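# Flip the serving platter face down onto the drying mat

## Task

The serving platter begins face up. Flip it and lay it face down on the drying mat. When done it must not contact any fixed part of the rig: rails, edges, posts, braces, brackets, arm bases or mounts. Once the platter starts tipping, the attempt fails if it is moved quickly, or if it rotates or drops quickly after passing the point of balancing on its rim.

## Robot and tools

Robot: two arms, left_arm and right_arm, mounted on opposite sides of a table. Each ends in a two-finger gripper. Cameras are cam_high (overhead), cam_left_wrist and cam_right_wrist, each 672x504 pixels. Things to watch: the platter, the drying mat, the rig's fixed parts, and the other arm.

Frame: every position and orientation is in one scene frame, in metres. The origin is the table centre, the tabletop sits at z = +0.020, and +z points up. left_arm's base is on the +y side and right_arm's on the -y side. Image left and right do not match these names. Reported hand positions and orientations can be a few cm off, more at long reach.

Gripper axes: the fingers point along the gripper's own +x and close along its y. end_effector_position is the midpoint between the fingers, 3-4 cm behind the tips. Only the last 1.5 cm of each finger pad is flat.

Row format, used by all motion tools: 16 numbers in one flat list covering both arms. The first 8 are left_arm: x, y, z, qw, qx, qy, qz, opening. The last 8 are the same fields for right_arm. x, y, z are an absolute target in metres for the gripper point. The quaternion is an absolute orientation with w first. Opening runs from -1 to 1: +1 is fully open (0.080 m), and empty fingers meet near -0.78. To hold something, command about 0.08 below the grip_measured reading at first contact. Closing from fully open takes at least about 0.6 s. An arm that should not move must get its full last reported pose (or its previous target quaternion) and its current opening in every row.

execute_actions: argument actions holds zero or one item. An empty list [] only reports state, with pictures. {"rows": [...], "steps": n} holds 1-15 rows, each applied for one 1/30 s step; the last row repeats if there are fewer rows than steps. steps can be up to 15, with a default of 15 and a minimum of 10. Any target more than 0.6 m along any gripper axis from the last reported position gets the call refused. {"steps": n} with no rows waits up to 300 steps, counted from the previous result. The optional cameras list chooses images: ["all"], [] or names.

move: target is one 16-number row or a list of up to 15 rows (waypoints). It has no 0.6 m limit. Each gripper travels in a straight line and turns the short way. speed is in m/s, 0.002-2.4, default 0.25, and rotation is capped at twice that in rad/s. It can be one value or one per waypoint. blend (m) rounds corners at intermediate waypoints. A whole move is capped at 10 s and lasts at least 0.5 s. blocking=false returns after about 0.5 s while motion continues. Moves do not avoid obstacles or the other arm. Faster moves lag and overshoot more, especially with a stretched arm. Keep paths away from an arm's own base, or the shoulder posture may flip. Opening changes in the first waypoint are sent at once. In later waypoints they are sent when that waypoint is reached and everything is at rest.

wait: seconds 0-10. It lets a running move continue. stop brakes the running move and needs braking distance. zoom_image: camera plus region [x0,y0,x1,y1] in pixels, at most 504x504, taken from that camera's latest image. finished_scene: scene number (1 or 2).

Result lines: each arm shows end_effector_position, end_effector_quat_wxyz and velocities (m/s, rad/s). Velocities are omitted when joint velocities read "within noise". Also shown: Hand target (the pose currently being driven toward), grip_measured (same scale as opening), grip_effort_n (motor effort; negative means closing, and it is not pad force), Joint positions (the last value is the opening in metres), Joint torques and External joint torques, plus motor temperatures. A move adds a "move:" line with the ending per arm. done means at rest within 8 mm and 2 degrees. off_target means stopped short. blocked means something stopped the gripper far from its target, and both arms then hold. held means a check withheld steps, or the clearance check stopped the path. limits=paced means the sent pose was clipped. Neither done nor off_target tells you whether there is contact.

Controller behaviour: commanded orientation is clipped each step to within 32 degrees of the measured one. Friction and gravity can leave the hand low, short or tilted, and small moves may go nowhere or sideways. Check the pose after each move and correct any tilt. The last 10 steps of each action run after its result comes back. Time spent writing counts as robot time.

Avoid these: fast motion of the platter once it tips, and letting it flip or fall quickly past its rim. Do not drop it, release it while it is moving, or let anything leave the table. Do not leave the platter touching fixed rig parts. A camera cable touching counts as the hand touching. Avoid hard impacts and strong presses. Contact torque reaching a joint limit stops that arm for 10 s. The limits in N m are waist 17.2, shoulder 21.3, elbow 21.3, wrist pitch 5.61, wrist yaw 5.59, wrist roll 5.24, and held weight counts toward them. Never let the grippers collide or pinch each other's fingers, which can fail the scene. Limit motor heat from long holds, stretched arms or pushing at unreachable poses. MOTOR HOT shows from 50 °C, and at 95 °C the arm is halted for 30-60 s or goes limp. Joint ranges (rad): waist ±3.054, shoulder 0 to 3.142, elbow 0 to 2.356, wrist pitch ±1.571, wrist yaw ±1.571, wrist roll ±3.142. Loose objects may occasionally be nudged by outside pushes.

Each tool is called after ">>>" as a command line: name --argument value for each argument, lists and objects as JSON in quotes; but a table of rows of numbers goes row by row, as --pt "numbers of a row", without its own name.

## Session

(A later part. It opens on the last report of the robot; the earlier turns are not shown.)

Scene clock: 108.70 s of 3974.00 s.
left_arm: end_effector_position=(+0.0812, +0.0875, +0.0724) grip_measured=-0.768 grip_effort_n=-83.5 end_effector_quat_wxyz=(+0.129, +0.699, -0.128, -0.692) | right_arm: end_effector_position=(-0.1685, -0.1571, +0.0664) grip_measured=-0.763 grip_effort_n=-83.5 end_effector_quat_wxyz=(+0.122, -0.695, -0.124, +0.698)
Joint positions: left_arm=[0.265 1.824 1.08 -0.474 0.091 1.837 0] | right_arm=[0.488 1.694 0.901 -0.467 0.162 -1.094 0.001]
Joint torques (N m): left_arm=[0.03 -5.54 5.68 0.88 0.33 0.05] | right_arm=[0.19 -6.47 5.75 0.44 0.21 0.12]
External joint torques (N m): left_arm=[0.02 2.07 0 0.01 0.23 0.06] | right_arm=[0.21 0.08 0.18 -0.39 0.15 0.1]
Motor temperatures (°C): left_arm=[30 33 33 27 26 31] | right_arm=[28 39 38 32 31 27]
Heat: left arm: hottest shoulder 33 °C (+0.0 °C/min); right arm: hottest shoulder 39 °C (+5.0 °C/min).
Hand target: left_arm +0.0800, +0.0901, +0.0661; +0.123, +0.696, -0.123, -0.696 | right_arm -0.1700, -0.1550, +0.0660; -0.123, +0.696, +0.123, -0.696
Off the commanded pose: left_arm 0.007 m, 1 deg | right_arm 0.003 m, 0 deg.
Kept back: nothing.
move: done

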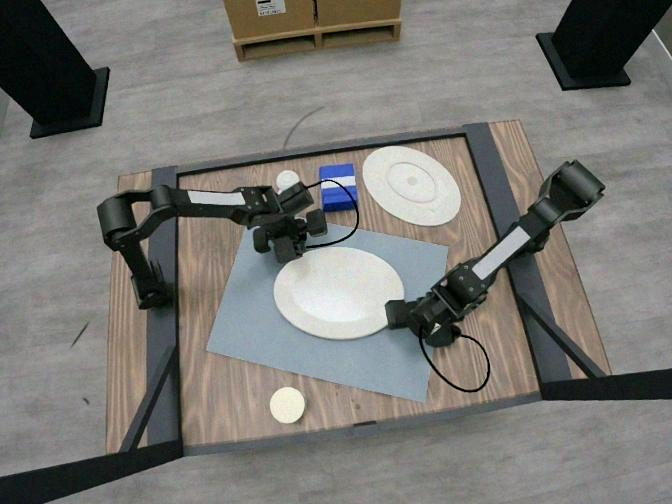

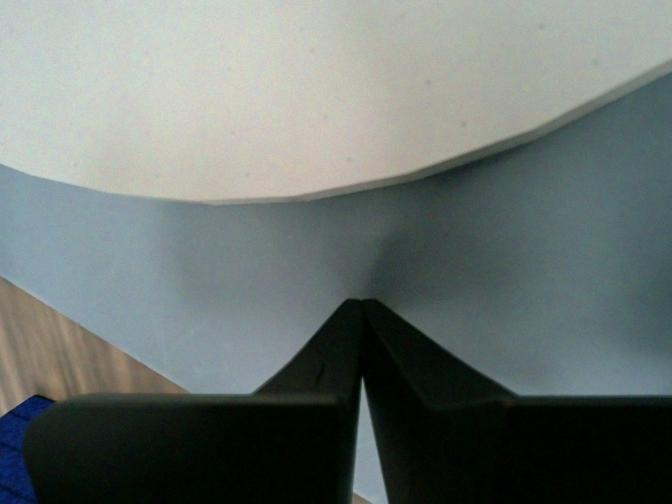

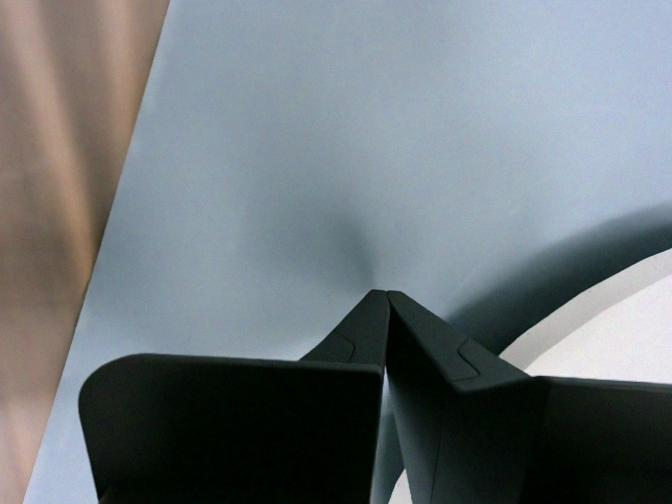

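>>> move --pt "0.036 0.10 0.064 0.123 0.696 -0.123 -0.696 -0.8 -0.156 -0.14 0.064 0.123 -0.696 -0.123 0.696 -0.8" --pt "-0.009 0.126 0.064 0.123 0.696 -0.123 -0.696 -0.8 -0.111 -0.156 0.064 0.123 -0.696 -0.123 0.696 -0.8" --pt "-0.06 0.135 0.064 0.123 0.696 -0.123 -0.696 -0.8 -0.06 -0.165 0.064 0.123 -0.696 -0.123 0.696 -0.8" --cameras '["all"]' --speed 0.06

>>> zoom_image --camera "cam_high" --region '[230, 200, 480, 410]'

Scene clock: 112.67 s of 3974.00 s.
left_arm: end_effector_position=(-0.0392, +0.1387, +0.0643) grip_measured=-0.768 grip_effort_n=-83.5 end_effector_quat_wxyz=(+0.133, +0.717, -0.103, -0.676) | right_arm: end_effector_position=(-0.0610, -0.1658, +0.0618) grip_measured=-0.763 grip_effort_n=-83.5 end_effector_quat_wxyz=(+0.118, -0.699, -0.118, +0.696)
Joint positions: left_arm=[-0.152 1.642 0.834 -0.439 -0.107 1.412 0] | right_arm=[0.116 1.551 0.729 -0.416 0.047 -1.447 0.001]
Joint torques (N m): left_arm=[-3.11 -4.82 6.69 2.3 1.96 -0.05] | right_arm=[-0.54 -7.96 4.03 1.14 -0.08 -0.15]
External joint torques (N m): left_arm=[-3.11 1.21 1.22 1.46 1.98 -0.04] | right_arm=[-0.54 -2.63 -1.47 0.29 -0.06 -0.17]
Heat: left arm: hottest shoulder 34 °C (+1.0 °C/min); right arm: hottest shoulder 39 °C (+4.0 °C/min).
Hand target: left_arm -0.0595, +0.1359, +0.0644; +0.122, +0.696, -0.123, -0.696 | right_arm -0.0600, -0.1650, +0.0640; -0.123, +0.696, +0.123, -0.696
Off the commanded pose: left_arm 0.021 m, 4 deg | right_arm 0.003 m, 1 deg.
Kept back: nothing.
move: off_target (left_arm)

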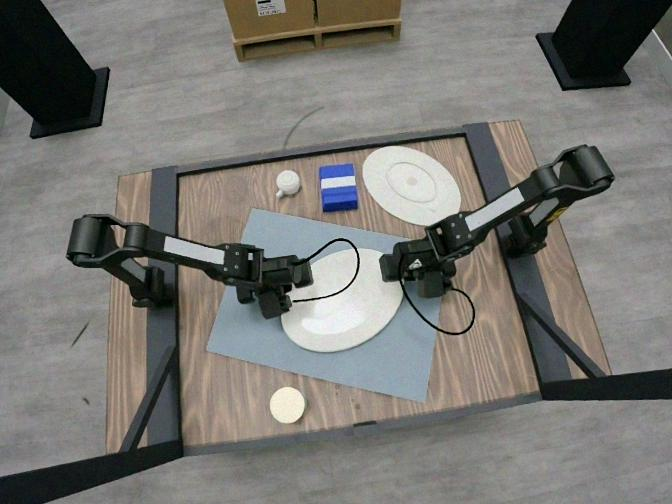

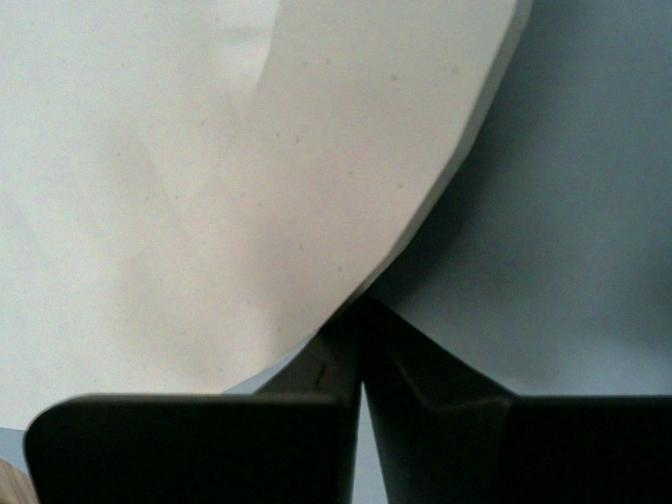

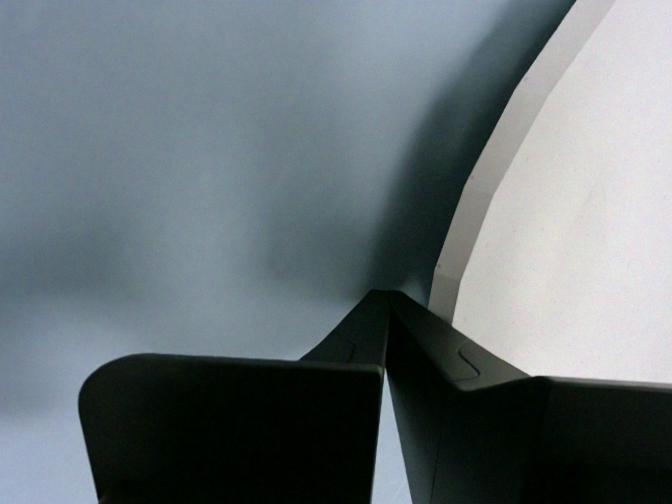

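Scaled by 2.016 from the camera's 672x504 image, which has a finer 960x720 frame.

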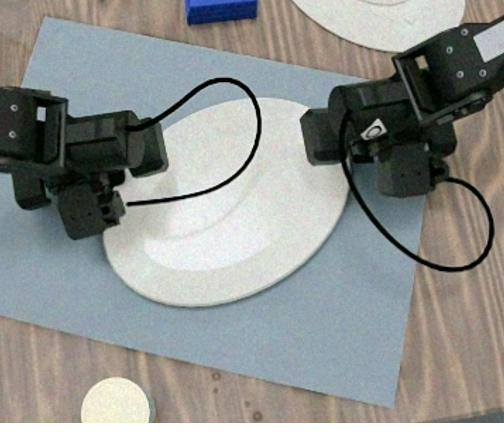

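>>> move --pt "-0.10 0.132 0.064 0.123 0.696 -0.123 -0.696 -0.8 -0.045 -0.160 0.064 0.123 -0.696 -0.123 0.696 -0.8" --pt "-0.145 0.122 0.064 0.123 0.696 -0.123 -0.696 -0.8 -0.015 -0.15 0.064 0.123 -0.696 -0.123 0.696 -0.8" --pt "-0.185 0.10 0.064 0.123 0.696 -0.123 -0.696 -0.8 0.02 -0.133 0.064 0.123 -0.696 -0.123 0.696 -0.8" --pt "-0.21 0.07 0.064 0.123 0.696 -0.123 -0.696 -0.8 0.045 -0.10 0.064 0.123 -0.696 -0.123 0.696 -0.8" --cameras '["all"]' --speed 0.06

>>> zoom_image --camera "cam_high" --region '[230, 200, 480, 410]'

Scene clock: 116.87 s of 3974.00 s.
left_arm: end_effector_position=(-0.1890, +0.0858, +0.0667) grip_measured=-0.768 grip_effort_n=-83.5 end_effector_quat_wxyz=(+0.114, +0.719, -0.106, -0.678) | right_arm: end_effector_position=(+0.0444, -0.1024, +0.0650) grip_measured=-0.763 grip_effort_n=-83.5 end_effector_quat_wxyz=(+0.125, -0.698, -0.123, +0.694)
Joint positions: left_arm=[-0.535 2.003 1.324 -0.646 -0.204 1.069 0] | right_arm=[-0.248 1.786 1.002 -0.442 -0.073 -1.787 0.001]
Joint torques (N m): left_arm=[-1.18 -3.75 11.26 4.66 1.12 -0.06] | right_arm=[-0.16 -7.35 5.66 0.46 -0.25 -0.13]
External joint torques (N m): left_arm=[-1.22 5.32 5.5 3.91 1.21 -0.04] | right_arm=[-0.16 -0.03 -0.01 -0.41 -0.16 -0.15]
Heat: left arm: hottest shoulder 34 °C (+1.0 °C/min); right arm: hottest shoulder 38 °C (+2.0 °C/min).
Hand target: left_arm -0.2092, +0.0717, +0.0650; +0.123, +0.696, -0.123, -0.696 | right_arm +0.0450, -0.1000, +0.0640; -0.123, +0.696, +0.123, -0.696
Off the commanded pose: left_arm 0.026 m, 4 deg | right_arm 0.003 m, 0 deg.
Kept back: nothing.
move: off_target (left_arm)

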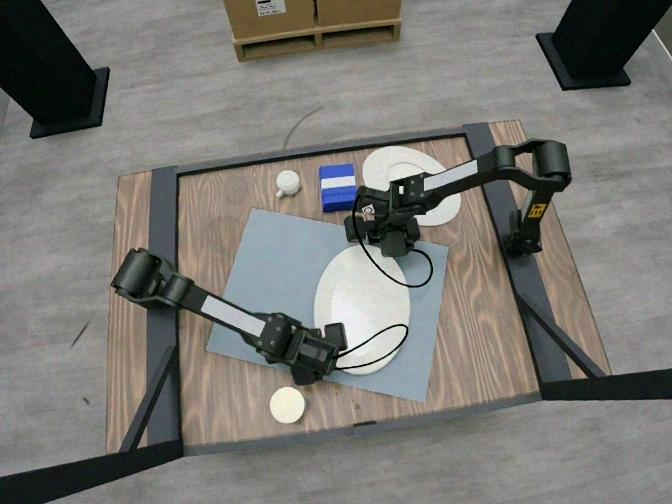

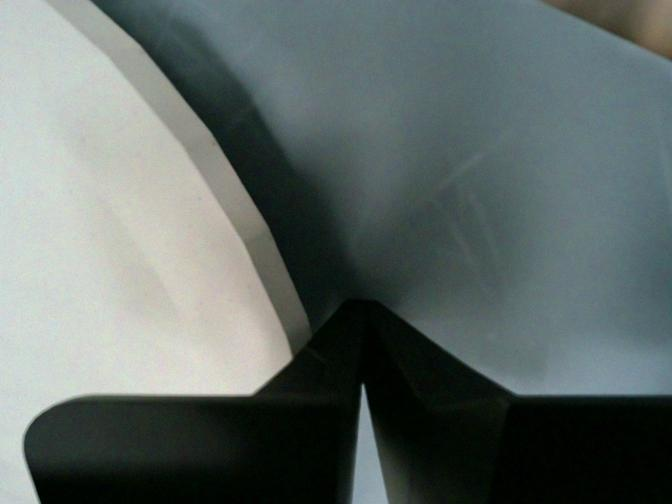

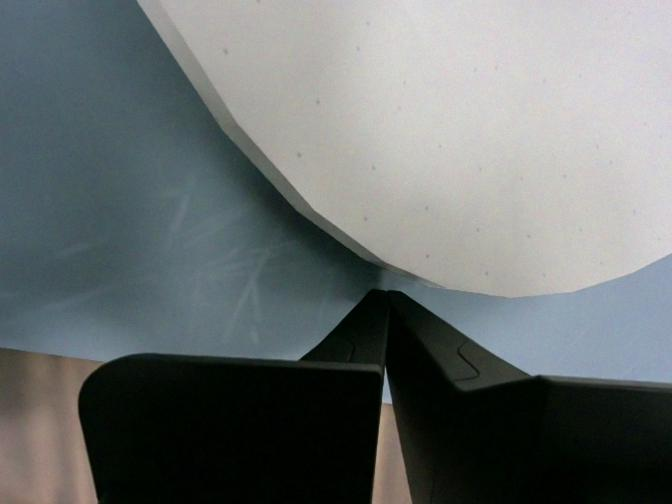

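Scaled by 2.016 from the camera's 672x504 image, which has a finer 960x720 frame.

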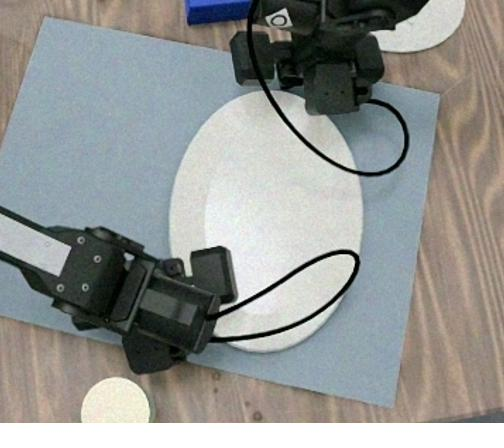

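>>> move --pt "-0.22 0.12 0.15 0.192 0.65 -0.206 -0.706 -0.8 0.04 -0.14 0.20 0.123 -0.696 -0.123 0.696 -0.8" --pt "-0.2 0.28 0.36 0.192 0.65 -0.206 -0.706 -0.8 -0.095 -0.28 0.13 0.271 -0.653 -0.271 0.653 -0.8" --pt "-0.2 0.28 0.36 0.192 0.65 -0.206 -0.706 1 -0.095 -0.255 0.085 0.271 -0.653 -0.271 0.653 0.25" --cameras '["all"]' --speed 0.15

>>> zoom_image --camera "cam_high" --region '[230, 200, 480, 410]'

Scene clock: 122.60 s of 3974.00 s.
left_arm: end_effector_position=(-0.1986, +0.2808, +0.3587) grip_measured=+1.000 grip_effort_n=18.4 end_effector_quat_wxyz=(+0.191, +0.649, -0.205, -0.708) | right_arm: end_effector_position=(-0.0965, -0.2526, +0.0904) grip_measured=+0.246 grip_effort_n=16.0 end_effector_quat_wxyz=(+0.277, -0.649, -0.274, +0.653)
Joint positions: left_arm=[-1.078 1.372 1.752 -1.569 -0.44 0.619 0.08] | right_arm=[0.575 0.824 0.22 -0.258 0.409 -1.127 0.046]
Joint torques (N m): left_arm=[-0.25 -2.98 7.4 0.73 -0.5 -0.08] | right_arm=[-0.45 -1.03 4.21 1.32 0.04 -0.1]
External joint torques (N m): left_arm=[-0.25 0.9 2.01 -0.22 -0.26 -0.05] | right_arm=[-0.44 0.17 -2.28 -0.01 -0.13 -0.14]
Motor temperatures (°C): left_arm=[30 34 34 32 27 31] | right_arm=[28 37 36 32 31 27]
Heat: left arm: hottest shoulder 34 °C (+1.0 °C/min); right arm: hottest shoulder 37 °C (-4.0 °C/min).
Hand target: left_arm -0.2000, +0.2800, +0.3599; +0.192, +0.649, -0.207, -0.707 | right_arm -0.0950, -0.2551, +0.0852; -0.271, +0.653, +0.271, -0.653
Off the commanded pose: left_arm 0.002 m, 0 deg | right_arm 0.006 m, 1 deg.
joint sent to its limit (left arm) — joint 4 (wrist pitch), lower limit.
Kept back: nothing.
move: done

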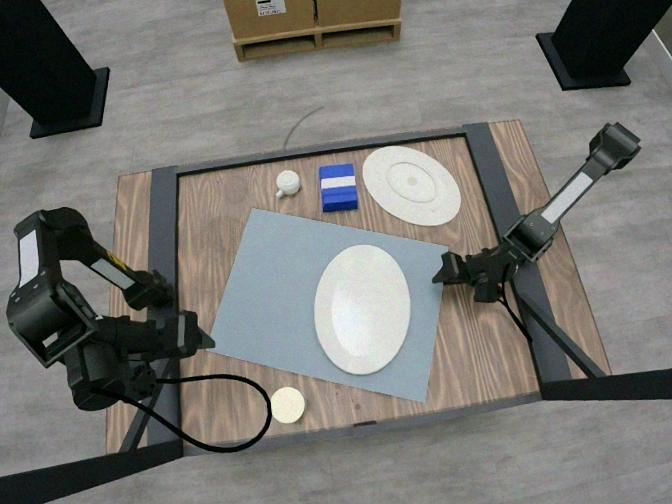

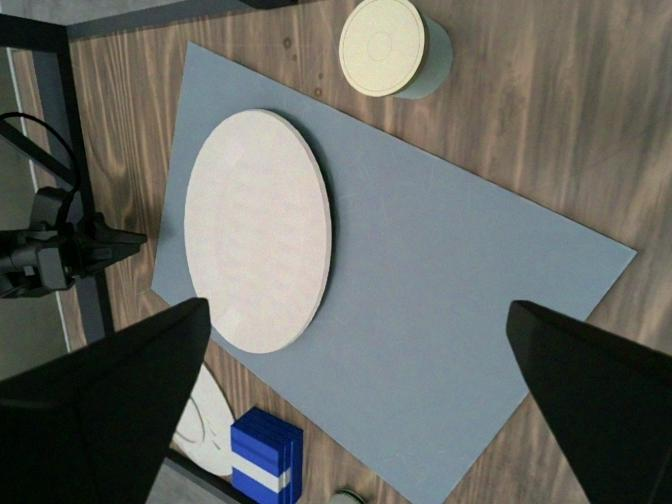

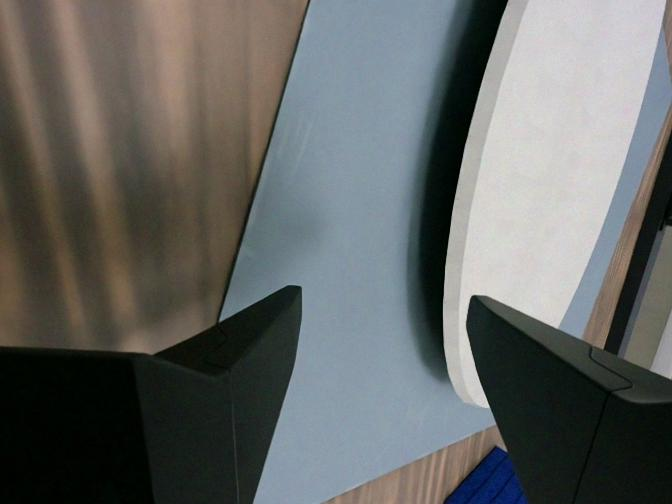

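Scaled by 2.016 from the camera's 672x504 image, which has a finer 960x720 frame.

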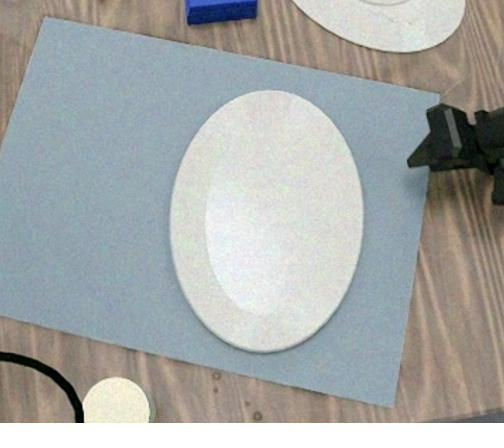

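>>> move --pt "-0.2 0.28 0.36 0.192 0.65 -0.206 -0.706 1 -0.105 -0.19 0.076 0.271 -0.653 -0.271 0.653 0.25" --pt "-0.2 0.28 0.36 0.192 0.65 -0.206 -0.706 1 -0.105 -0.163 0.070 0.271 -0.653 -0.271 0.653 0.25" --cameras '["cam_left_wrist","cam_right_wrist"]' --speed 0.06

Scene clock: 125.67 s of 3974.00 s.
left_arm: end_effector_position=(-0.1986, +0.2808, +0.3587) grip_measured=+1.000 grip_effort_n=18.4 end_effector_quat_wxyz=(+0.191, +0.649, -0.205, -0.708) | right_arm: end_effector_position=(-0.1037, -0.1668, +0.0682) grip_measured=+0.246 grip_effort_n=16.0 end_effector_quat_wxyz=(+0.270, -0.656, -0.269, +0.652)
Joint positions: left_arm=[-1.078 1.372 1.752 -1.569 -0.44 0.619 0.08] | right_arm=[0.366 1.413 0.387 0.198 0.271 -1.293 0.046]
Joint torques (N m): left_arm=[-0.25 -2.97 7.4 0.73 -0.5 -0.08] | right_arm=[-0.39 -3.95 5.57 1.36 -0.09 -0.09]
External joint torques (N m): left_arm=[-0.24 0.86 2.01 -0.23 -0.26 -0.05] | right_arm=[-0.4 0.15 0.21 -0.04 -0.18 -0.13]
Heat: left arm: hottest shoulder 34 °C (+1.0 °C/min); right arm: hottest shoulder 36 °C (-8.0 °C/min).
Hand target: left_arm -0.2000, +0.2800, +0.3599; +0.192, +0.649, -0.207, -0.707 | right_arm -0.1050, -0.1631, +0.0701; -0.271, +0.653, +0.271, -0.653
Off the commanded pose: left_arm 0.002 m, 0 deg | right_arm 0.004 m, 0 deg.
joint sent to its limit (left arm) — joint 4 (wrist pitch), lower limit.
Kept back: nothing.
move: done
Images, in order (width x height): cam_left_wrist 672x504, cam_right_wrist 672x504.

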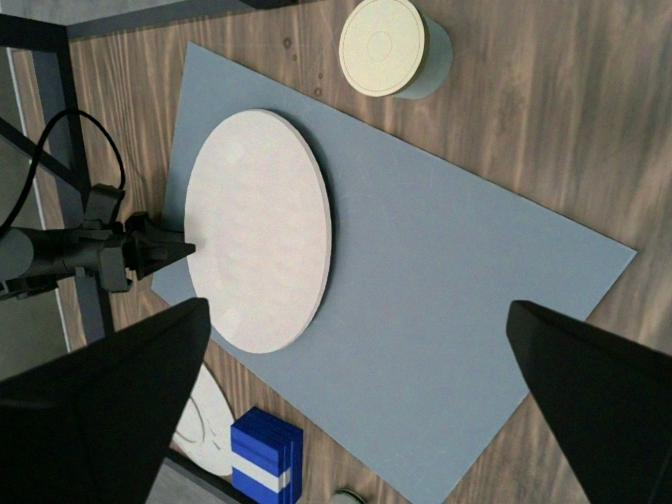

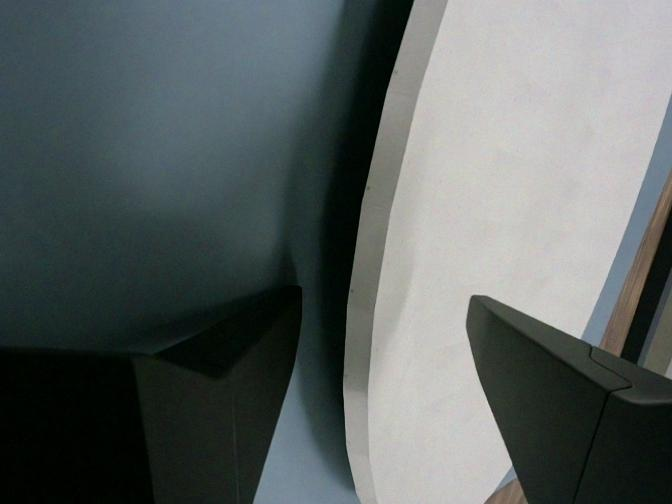

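>>> move --pt "-0.2 0.28 0.36 0.192 0.65 -0.206 -0.706 1 -0.105 -0.137 0.072 0.271 -0.653 -0.271 0.653 0.25" --pt "-0.2 0.28 0.36 0.192 0.65 -0.206 -0.706 1 -0.105 -0.135 0.078 0.271 -0.653 -0.271 0.653 0.05" --pt "-0.2 0.28 0.36 0.192 0.65 -0.206 -0.706 1 -0.105 -0.118 0.15 0.271 -0.653 -0.271 0.653 0.05" --pt "-0.2 0.28 0.36 0.192 0.65 -0.206 -0.706 1 -0.105 -0.103 0.19 0.271 -0.653 -0.271 0.653 0.05" --cameras '["all"]' --speed 0.04

Scene clock: 130.93 s of 3974.00 s.
left_arm: end_effector_position=(-0.1986, +0.2808, +0.3587) grip_measured=+1.000 grip_effort_n=18.4 end_effector_quat_wxyz=(+0.191, +0.649, -0.205, -0.708) | right_arm: end_effector_position=(-0.1026, -0.1143, +0.1666) grip_measured=+0.054 grip_effort_n=-22.6 end_effector_quat_wxyz=(+0.246, -0.668, -0.251, +0.656)
Joint positions: left_arm=[-1.078 1.372 1.752 -1.569 -0.44 0.619 0.08] | right_arm=[0.282 1.393 0.87 -0.355 0.208 -1.356 0.037]
Joint torques (N m): left_arm=[-0.23 -2.98 7.4 0.73 -0.5 -0.08] | right_arm=[-0.29 -8.48 9.76 1.95 0.03 -0.08]
External joint torques (N m): left_arm=[-0.25 0.83 2.05 -0.21 -0.26 -0.05] | right_arm=[-0.3 -3.12 3 0.58 -0.03 -0.11]
Heat: left arm: hottest shoulder 34 °C (+1.0 °C/min); right arm: hottest shoulder 36 °C (-10.0 °C/min).
Hand target: left_arm -0.2000, +0.2800, +0.3599; +0.192, +0.649, -0.207, -0.707 | right_arm -0.1047, -0.1040, +0.1902; -0.271, +0.653, +0.271, -0.653
Off the commanded pose: left_arm 0.002 m, 0 deg | right_arm 0.026 m, 4 deg.
joint sent to its limit (left arm) — joint 4 (wrist pitch), lower limit.
Kept back: nothing.
move: off_target (right_arm); target 2's new opening was sent with right_arm's hand 0.013 m and 2 deg from that target

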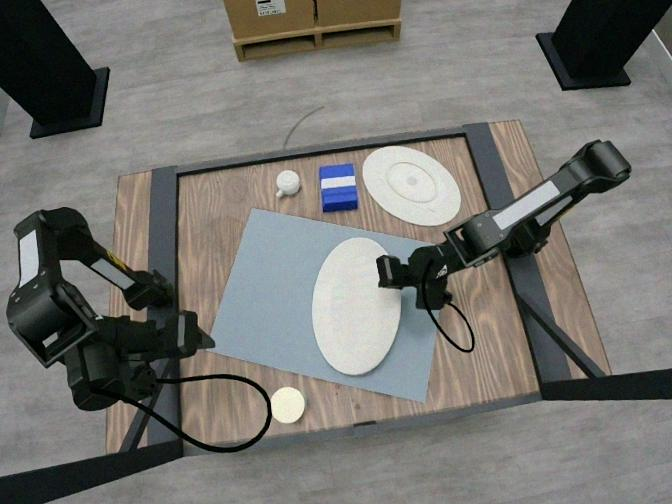

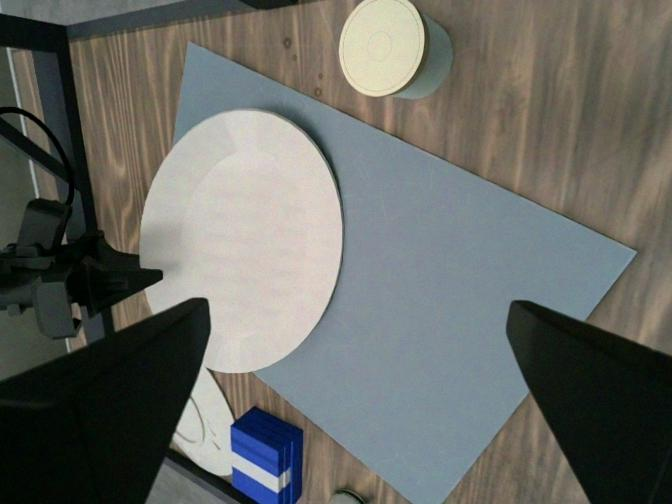

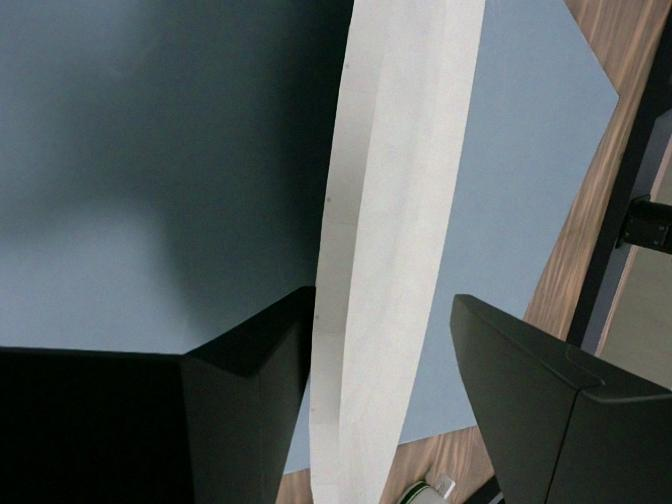

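>>> move --pt "-0.2 0.28 0.36 0.192 0.65 -0.206 -0.706 1 -0.105 -0.081 0.222 0.271 -0.653 -0.271 0.653 0.05" --speed 0.04

>>> move --pt "-0.2 0.28 0.36 0.192 0.65 -0.206 -0.706 1 -0.105 -0.081 0.222 0.271 -0.653 -0.271 0.653 -0.4" --cameras '["cam_right_wrist"]' --speed 0.04

>>> move --pt "-0.2 0.28 0.36 0.192 0.65 -0.206 -0.706 1 -0.105 -0.081 0.222 0.271 -0.653 -0.271 0.653 -0.8" --cameras '["all"]' --speed 0.04

Scene clock: 132.97 s of 3974.00 s.
left_arm: end_effector_position=(-0.1986, +0.2808, +0.3587) grip_measured=+1.000 grip_effort_n=18.4 end_effector_quat_wxyz=(+0.191, +0.649, -0.205, -0.708) | right_arm: end_effector_position=(-0.1024, -0.0914, +0.2050) grip_measured=+0.054 grip_effort_n=-22.6 end_effector_quat_wxyz=(+0.253, -0.665, -0.255, +0.654)
Joint positions: left_arm=[-1.078 1.372 1.752 -1.569 -0.44 0.619 0.08] | right_arm=[0.258 1.437 1.052 -0.472 0.196 -1.373 0.037]
Joint torques (N m): left_arm=[-0.25 -2.97 7.4 0.73 -0.5 -0.08] | right_arm=[-0.37 -6.96 9.47 2.17 -0.09 -0.09]
External joint torques (N m): left_arm=[-0.23 0.84 2.04 -0.24 -0.26 -0.05] | right_arm=[-0.36 -1.21 2.7 0.81 -0.15 -0.12]
Heat: left arm: hottest shoulder 34 °C (+1.0 °C/min); right arm: hottest elbow 37 °C (+1.0 °C/min).
Hand target: left_arm -0.2000, +0.2800, +0.3599; +0.192, +0.649, -0.207, -0.707 | right_arm -0.1048, -0.0818, +0.2222; -0.271, +0.653, +0.271, -0.653
Off the commanded pose: left_arm 0.002 m, 0 deg | right_arm 0.020 m, 3 deg.
joint sent to its limit (left arm) — joint 4 (wrist pitch), lower limit.
Kept back: nothing.
move: off_target (right_arm)

Scene clock: 133.67 s of 3974.00 s.
left_arm: end_effector_position=(-0.1986, +0.2808, +0.3587) grip_measured=+1.000 grip_effort_n=18.4 end_effector_quat_wxyz=(+0.191, +0.649, -0.205, -0.708) | right_arm: end_effector_position=(-0.1023, -0.0914, +0.2058) grip_measured=-0.395 grip_effort_n=-24.0 end_effector_quat_wxyz=(+0.253, -0.666, -0.255, +0.654)
Joint positions: left_arm=[-1.078 1.372 1.752 -1.569 -0.44 0.619 0.08] | right_arm=[0.258 1.437 1.056 -0.477 0.196 -1.373 0.017]
Joint torques (N m): left_arm=[-0.25 -2.97 7.42 0.73 -0.5 -0.08] | right_arm=[-0.15 -7.12 9.13 2.46 -0.1 -0.12]
External joint torques (N m): left_arm=[-0.24 0.84 2.06 -0.22 -0.27 -0.05] | right_arm=[-0.15 -1.32 2.33 1.12 -0.16 -0.15]
Heat: left arm: hottest shoulder 34 °C (+1.0 °C/min); right arm: hottest elbow 38 °C (+2.0 °C/min).
Hand target: left_arm -0.2000, +0.2800, +0.3599; +0.192, +0.649, -0.207, -0.707 | right_arm -0.1048, -0.0818, +0.2222; -0.271, +0.653, +0.271, -0.653
Off the commanded pose: left_arm 0.002 m, 0 deg | right_arm 0.019 m, 3 deg.
joint sent to its limit (left arm) — joint 4 (wrist pitch), lower limit.
Kept back: nothing.
move: off_target (right_arm)
Images, in order (width x height): cam_right_wrist 672x504.

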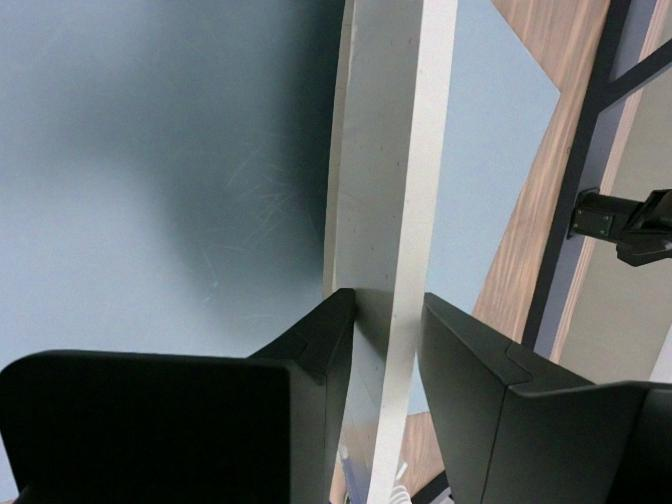

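Scene clock: 134.37 s of 3974.00 s.
left_arm: end_effector_position=(-0.1986, +0.2808, +0.3587) grip_measured=+1.000 grip_effort_n=18.4 end_effector_quat_wxyz=(+0.191, +0.649, -0.205, -0.708) | right_arm: end_effector_position=(-0.1033, -0.0923, +0.1944) grip_measured=-0.603 grip_effort_n=-83.5 end_effector_quat_wxyz=(+0.236, -0.671, -0.245, +0.659)
Joint positions: left_arm=[-1.078 1.372 1.752 -1.569 -0.44 0.619 0.08] | right_arm=[0.257 1.463 1.055 -0.489 0.185 -1.377 0.008]
Joint torques (N m): left_arm=[-0.25 -2.98 7.4 0.73 -0.5 -0.08] | right_arm=[-0.07 -10.88 8.85 3.14 0.22 0.09]
External joint torques (N m): left_arm=[-0.26 0.78 2.07 -0.22 -0.26 -0.05] | right_arm=[-0.06 -4.97 2.09 1.82 0.17 0.05]
Heat: left arm: hottest elbow 34 °C (+1.0 °C/min); right arm: hottest elbow 38 °C (+2.0 °C/min).
Hand target: left_arm -0.2000, +0.2800, +0.3599; +0.192, +0.649, -0.207, -0.707 | right_arm -0.1046, -0.0824, +0.2222; -0.271, +0.653, +0.271, -0.653
Off the commanded pose: left_arm 0.002 m, 0 deg | right_arm 0.030 m, 5 deg.
joint sent to its limit (left arm) — joint 4 (wrist pitch), lower limit.
Kept back: nothing.
move: off_target (right_arm)

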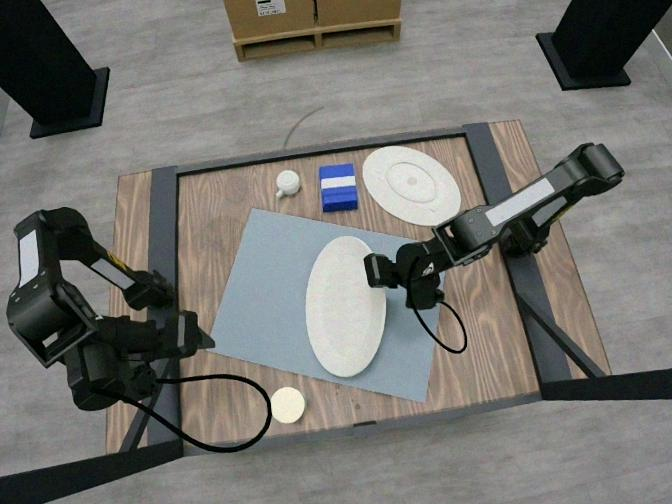

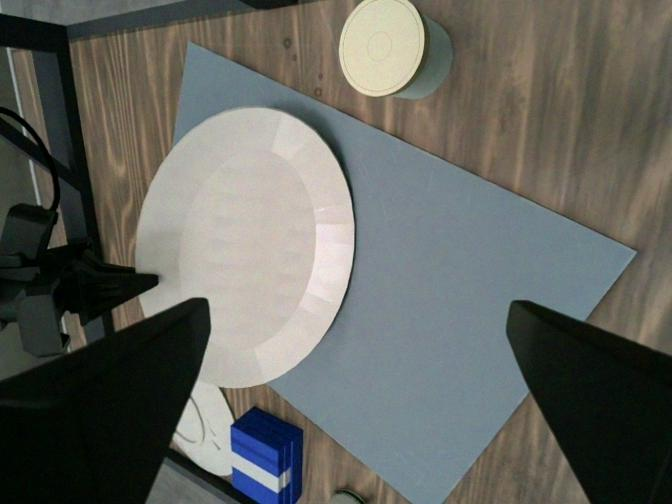

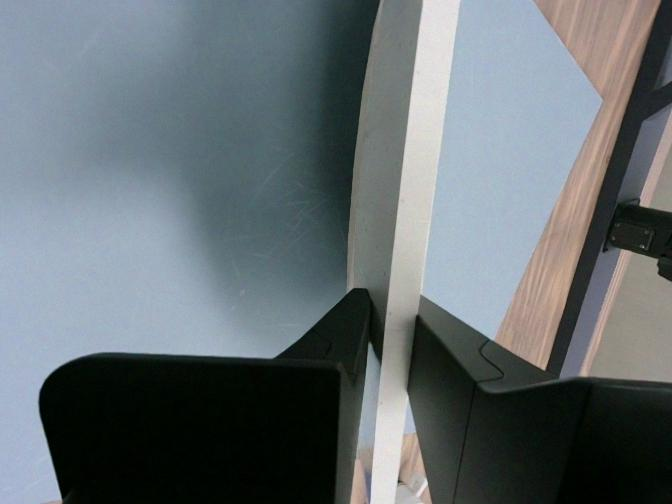

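>>> move --pt "-0.20 0.28 0.36 0.192 0.65 -0.206 -0.706 1 -0.10 -0.06 0.265 0.213 -0.674 -0.213 0.674 -0.8" --pt "-0.20 0.28 0.36 0.192 0.65 -0.206 -0.706 1 -0.095 -0.06 0.295 0.153 -0.69 -0.153 0.69 -0.8" --speed 0.05 --cameras '["cam_high","cam_right_wrist"]'

Scene clock: 141.00 s of 3974.00 s.
left_arm: end_effector_position=(-0.1986, +0.2808, +0.3587) grip_measured=+1.000 grip_effort_n=18.4 end_effector_quat_wxyz=(+0.191, +0.649, -0.205, -0.708) | right_arm: end_effector_position=(-0.0942, -0.0682, +0.2642) grip_measured=-0.614 grip_effort_n=-83.5 end_effector_quat_wxyz=(+0.117, -0.705, -0.120, +0.690) end_effector_velocity=(+0.000, -0.001, +0.001) end_effector_angular_velocity=(-0.013, +0.007, -0.007)
Joint positions: left_arm=[-1.078 1.372 1.752 -1.569 -0.44 0.619 0.08] | right_arm=[0.181 1.825 1.875 -1.295 0.085 -1.392 0.007]
Joint velocities: left_arm=[within noise] | right_arm=[-0.002 0.007 0.017 -0.022 -0.007 0.007 0]
Joint torques (N m): left_arm=[-0.26 -2.98 7.4 0.73 -0.5 -0.08] | right_arm=[-0.27 -13.71 11.21 1.7 -0.05 -0.08]
External joint torques (N m): left_arm=[-0.25 0.82 2.03 -0.24 -0.26 -0.05] | right_arm=[-0.18 -5.63 5.09 0.84 -0.06 -0.1]
Motor temperatures (°C): left_arm=[30 33 34 30 26 31] | right_arm=[28 38 41 36 31 27]
Heat: left arm: hottest elbow 34 °C (+1.0 °C/min); right arm: hottest elbow 41 °C (+4.0 °C/min).
Hand target: left_arm -0.2000, +0.2800, +0.3599; +0.192, +0.649, -0.207, -0.707 | right_arm -0.0946, -0.0618, +0.2950; -0.153, +0.690, +0.153, -0.690
Off the commanded pose: left_arm 0.002 m, 0 deg | right_arm 0.032 m, 6 deg.
joint sent to its limit (left arm) — joint 4 (wrist pitch), lower limit.
Kept back: nothing.
move: off_target (right_arm)
Images, in order (width x height): cam_high 672x504, cam_right_wrist 672x504.

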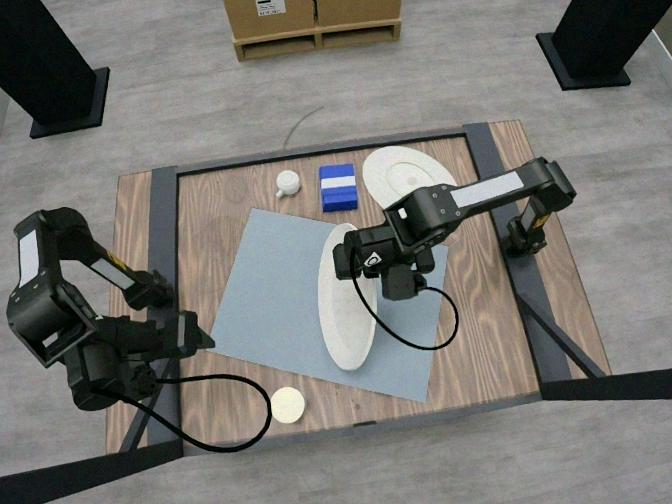

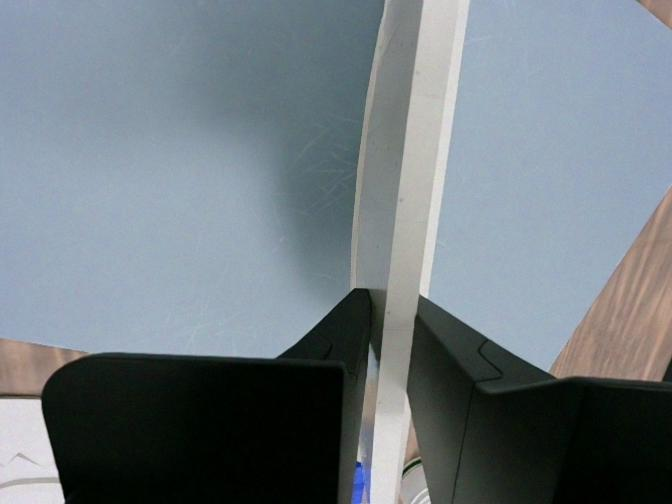

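>>> move --pt "-0.20 0.28 0.36 0.192 0.65 -0.206 -0.706 1 -0.085 -0.11 0.31 0.123 -0.696 -0.123 0.696 -0.8" --pt "-0.20 0.28 0.36 0.192 0.65 -0.206 -0.706 1 -0.08 -0.155 0.315 0.074 -0.703 -0.074 0.703 -0.8" --speed 0.04 --cameras '["cam_high","cam_right_wrist"]'

>>> zoom_image --camera "cam_high" --region '[300, 180, 500, 390]'

Scene clock: 144.80 s of 3974.00 s.
left_arm: end_effector_position=(-0.1986, +0.2808, +0.3587) grip_measured=+1.000 grip_effort_n=18.4 end_effector_quat_wxyz=(+0.191, +0.649, -0.205, -0.708) | right_arm: end_effector_position=(-0.0814, -0.1482, +0.2951) grip_measured=-0.620 grip_effort_n=-83.5 end_effector_quat_wxyz=(+0.063, -0.708, -0.067, +0.700)
Joint positions: left_arm=[-1.078 1.372 1.752 -1.569 -0.44 0.619 0.08] | right_arm=[0.171 1.678 1.866 -1.578 0.044 -1.393 0.007]
Joint torques (N m): left_arm=[-0.26 -2.98 7.42 0.73 -0.5 -0.08] | right_arm=[-0.43 -14.22 6.46 0.29 -0.21 0.05]
External joint torques (N m): left_arm=[-0.25 0.88 2.07 -0.2 -0.26 -0.05] | right_arm=[-0.44 -7.8 0.89 -0.31 -0.18 0.04]
Heat: left arm: hottest elbow 34 °C (+1.0 °C/min); right arm: hottest shoulder 40 °C (-4.0 °C/min).
Hand target: left_arm -0.2000, +0.2800, +0.3599; +0.192, +0.649, -0.207, -0.707 | right_arm -0.0799, -0.1551, +0.3139; -0.087, +0.700, +0.087, -0.704
Off the commanded pose: left_arm 0.002 m, 0 deg | right_arm 0.021 m, 2 deg.
joint sent to its limit (left arm) — joint 4 (wrist pitch), lower limit.
joint sent to its limit (right arm) — joint 4 (wrist pitch), lower limit.
Kept back: nothing.
move: off_target (right_arm)
Images, in order (width x height): cam_high 672x504, cam_right_wrist 672x504.

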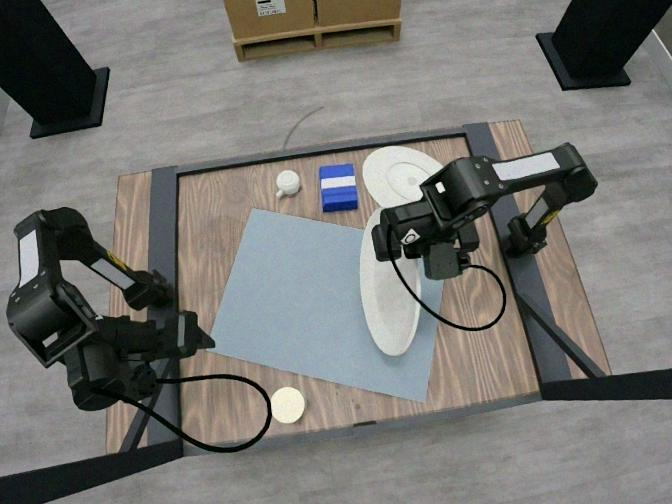

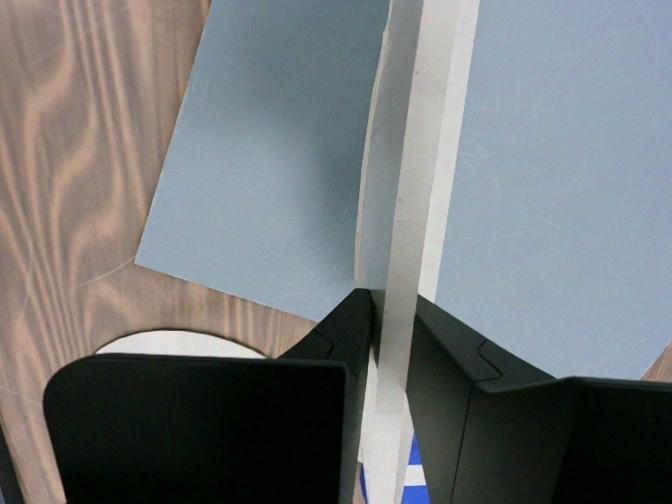

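Scaled by 2.400 from the camera's 672x504 image, which has a finer 960x720 frame.

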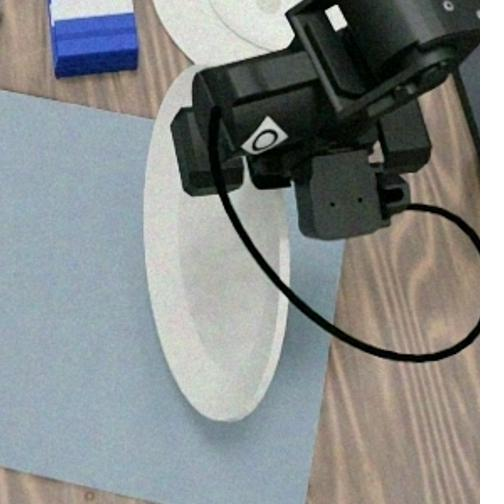

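>>> move --pt "-0.20 0.28 0.36 0.192 0.65 -0.206 -0.706 1 -0.075 -0.155 0.318 0.416 -0.572 0.288 0.646 -0.8" --pt "-0.20 0.28 0.36 0.192 0.65 -0.206 -0.706 1 -0.07 -0.155 0.32 0.646 -0.288 0.572 0.416 -0.8" --speed 0.12

>>> move --target '[-0.20,0.28,0.36,0.192,0.65,-0.206,-0.706,1,-0.07,-0.150,0.322,0.703,0.074,0.703,-0.074,-0.8]' --speed 0.12 --cameras '["cam_high","cam_left_wrist","cam_right_wrist"]'

Scene clock: 154.73 s of 3974.00 s.
left_arm: end_effector_position=(-0.1986, +0.2808, +0.3587) grip_measured=+1.000 grip_effort_n=18.4 end_effector_quat_wxyz=(+0.191, +0.649, -0.205, -0.708) | right_arm: end_effector_position=(-0.0725, -0.1495, +0.2985) grip_measured=-0.638 grip_effort_n=-83.5 end_effector_quat_wxyz=(+0.641, -0.296, +0.574, +0.414)
Joint positions: left_arm=[-1.078 1.372 1.752 -1.569 -0.44 0.619 0.08] | right_arm=[0.136 1.664 1.862 -1.578 0.026 0.663 0.006]
Joint torques (N m): left_arm=[-0.25 -2.99 7.39 0.73 -0.5 -0.07] | right_arm=[-0.41 -13.93 7.1 0.39 0.17 0.1]
External joint torques (N m): left_arm=[-0.25 0.83 2.02 -0.23 -0.26 -0.04] | right_arm=[-0.44 -7.58 1.47 -0.28 0.13 0.11]
Motor temperatures (°C): left_arm=[30 33 35 29 26 31] | right_arm=[28 44 41 34 31 27]
Heat: left arm: hottest elbow 35 °C (+1.0 °C/min); right arm: hottest shoulder 44 °C (+1.0 °C/min).
Hand target: left_arm -0.2000, +0.2800, +0.3599; +0.192, +0.649, -0.207, -0.707 | right_arm -0.0700, -0.1554, +0.3189; +0.651, -0.269, +0.563, +0.433
Off the commanded pose: left_arm 0.002 m, 0 deg | right_arm 0.022 m, 1 deg.
joint sent to its limit (left arm) — joint 4 (wrist pitch), lower limit.
joint sent to its limit (right arm) — joint 4 (wrist pitch), lower limit.
Kept back: nothing.
move: off_target (right_arm)

Scene clock: 160.40 s of 3974.00 s.
left_arm: end_effector_position=(-0.1986, +0.2808, +0.3587) grip_measured=+1.000 grip_effort_n=18.4 end_effector_quat_wxyz=(+0.191, +0.649, -0.205, -0.708) | right_arm: end_effector_position=(-0.0703, -0.1492, +0.2987) grip_measured=-0.639 grip_effort_n=-83.5 end_effector_quat_wxyz=(+0.687, +0.137, +0.714, -0.004)
Joint positions: left_arm=[-1.078 1.372 1.752 -1.569 -0.44 0.619 0.08] | right_arm=[0.12 1.663 1.863 -1.578 0.007 1.906 0.006]
Joint torques (N m): left_arm=[-0.27 -2.98 7.4 0.73 -0.5 -0.07] | right_arm=[-0.33 -12.04 9.54 0.28 -0.13 0.1]
External joint torques (N m): left_arm=[-0.26 0.84 2.04 -0.22 -0.26 -0.04] | right_arm=[-0.34 -5.84 4.03 -0.33 -0.18 0.11]
Heat: left arm: hottest elbow 35 °C (+1.0 °C/min); right arm: hottest shoulder 45 °C (+3.0 °C/min).
Hand target: left_arm -0.2000, +0.2800, +0.3599; +0.192, +0.649, -0.207, -0.707 | right_arm -0.0699, -0.1509, +0.3209; +0.675, +0.165, +0.719, +0.020
Off the commanded pose: left_arm 0.002 m, 0 deg | right_arm 0.023 m, 11 deg.
joint sent to its limit (left arm) — joint 4 (wrist pitch), lower limit.
joint sent to its limit (right arm) — joint 4 (wrist pitch), lower limit.
Kept back: nothing.
move: off_target (right_arm)

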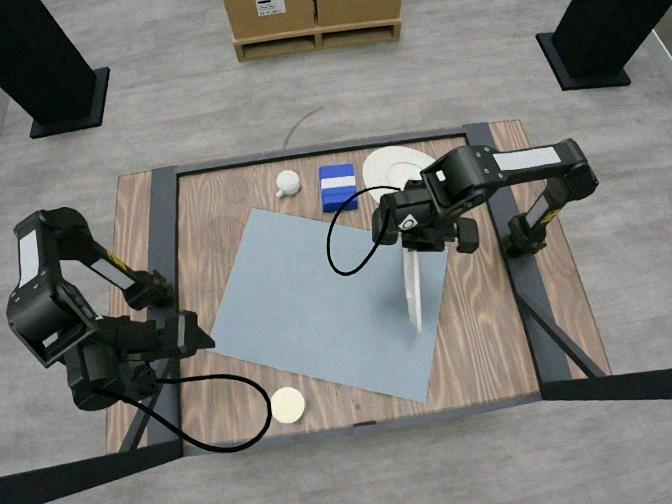

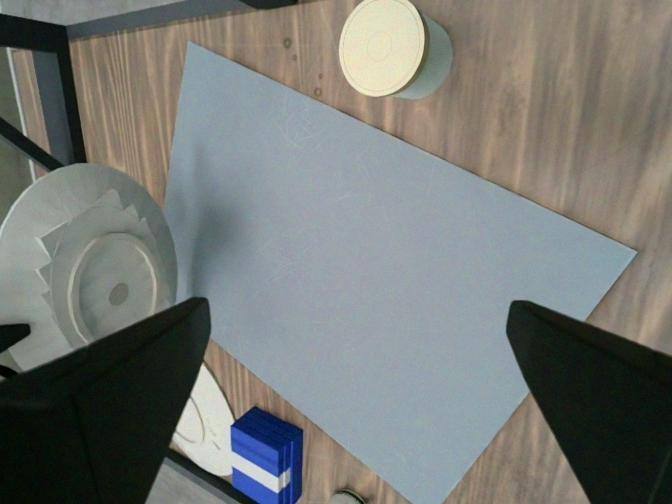

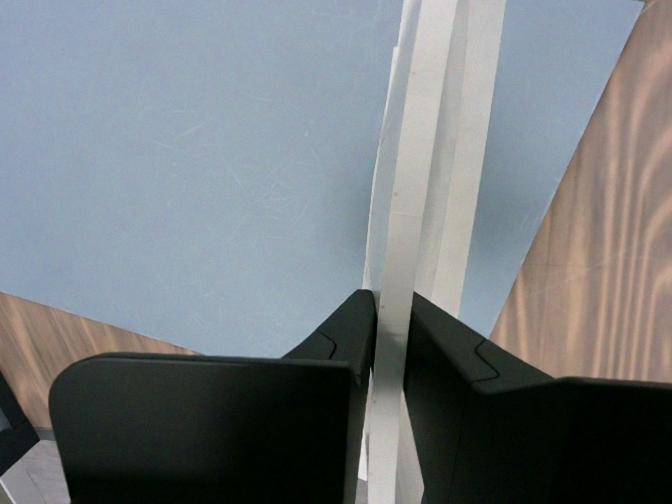

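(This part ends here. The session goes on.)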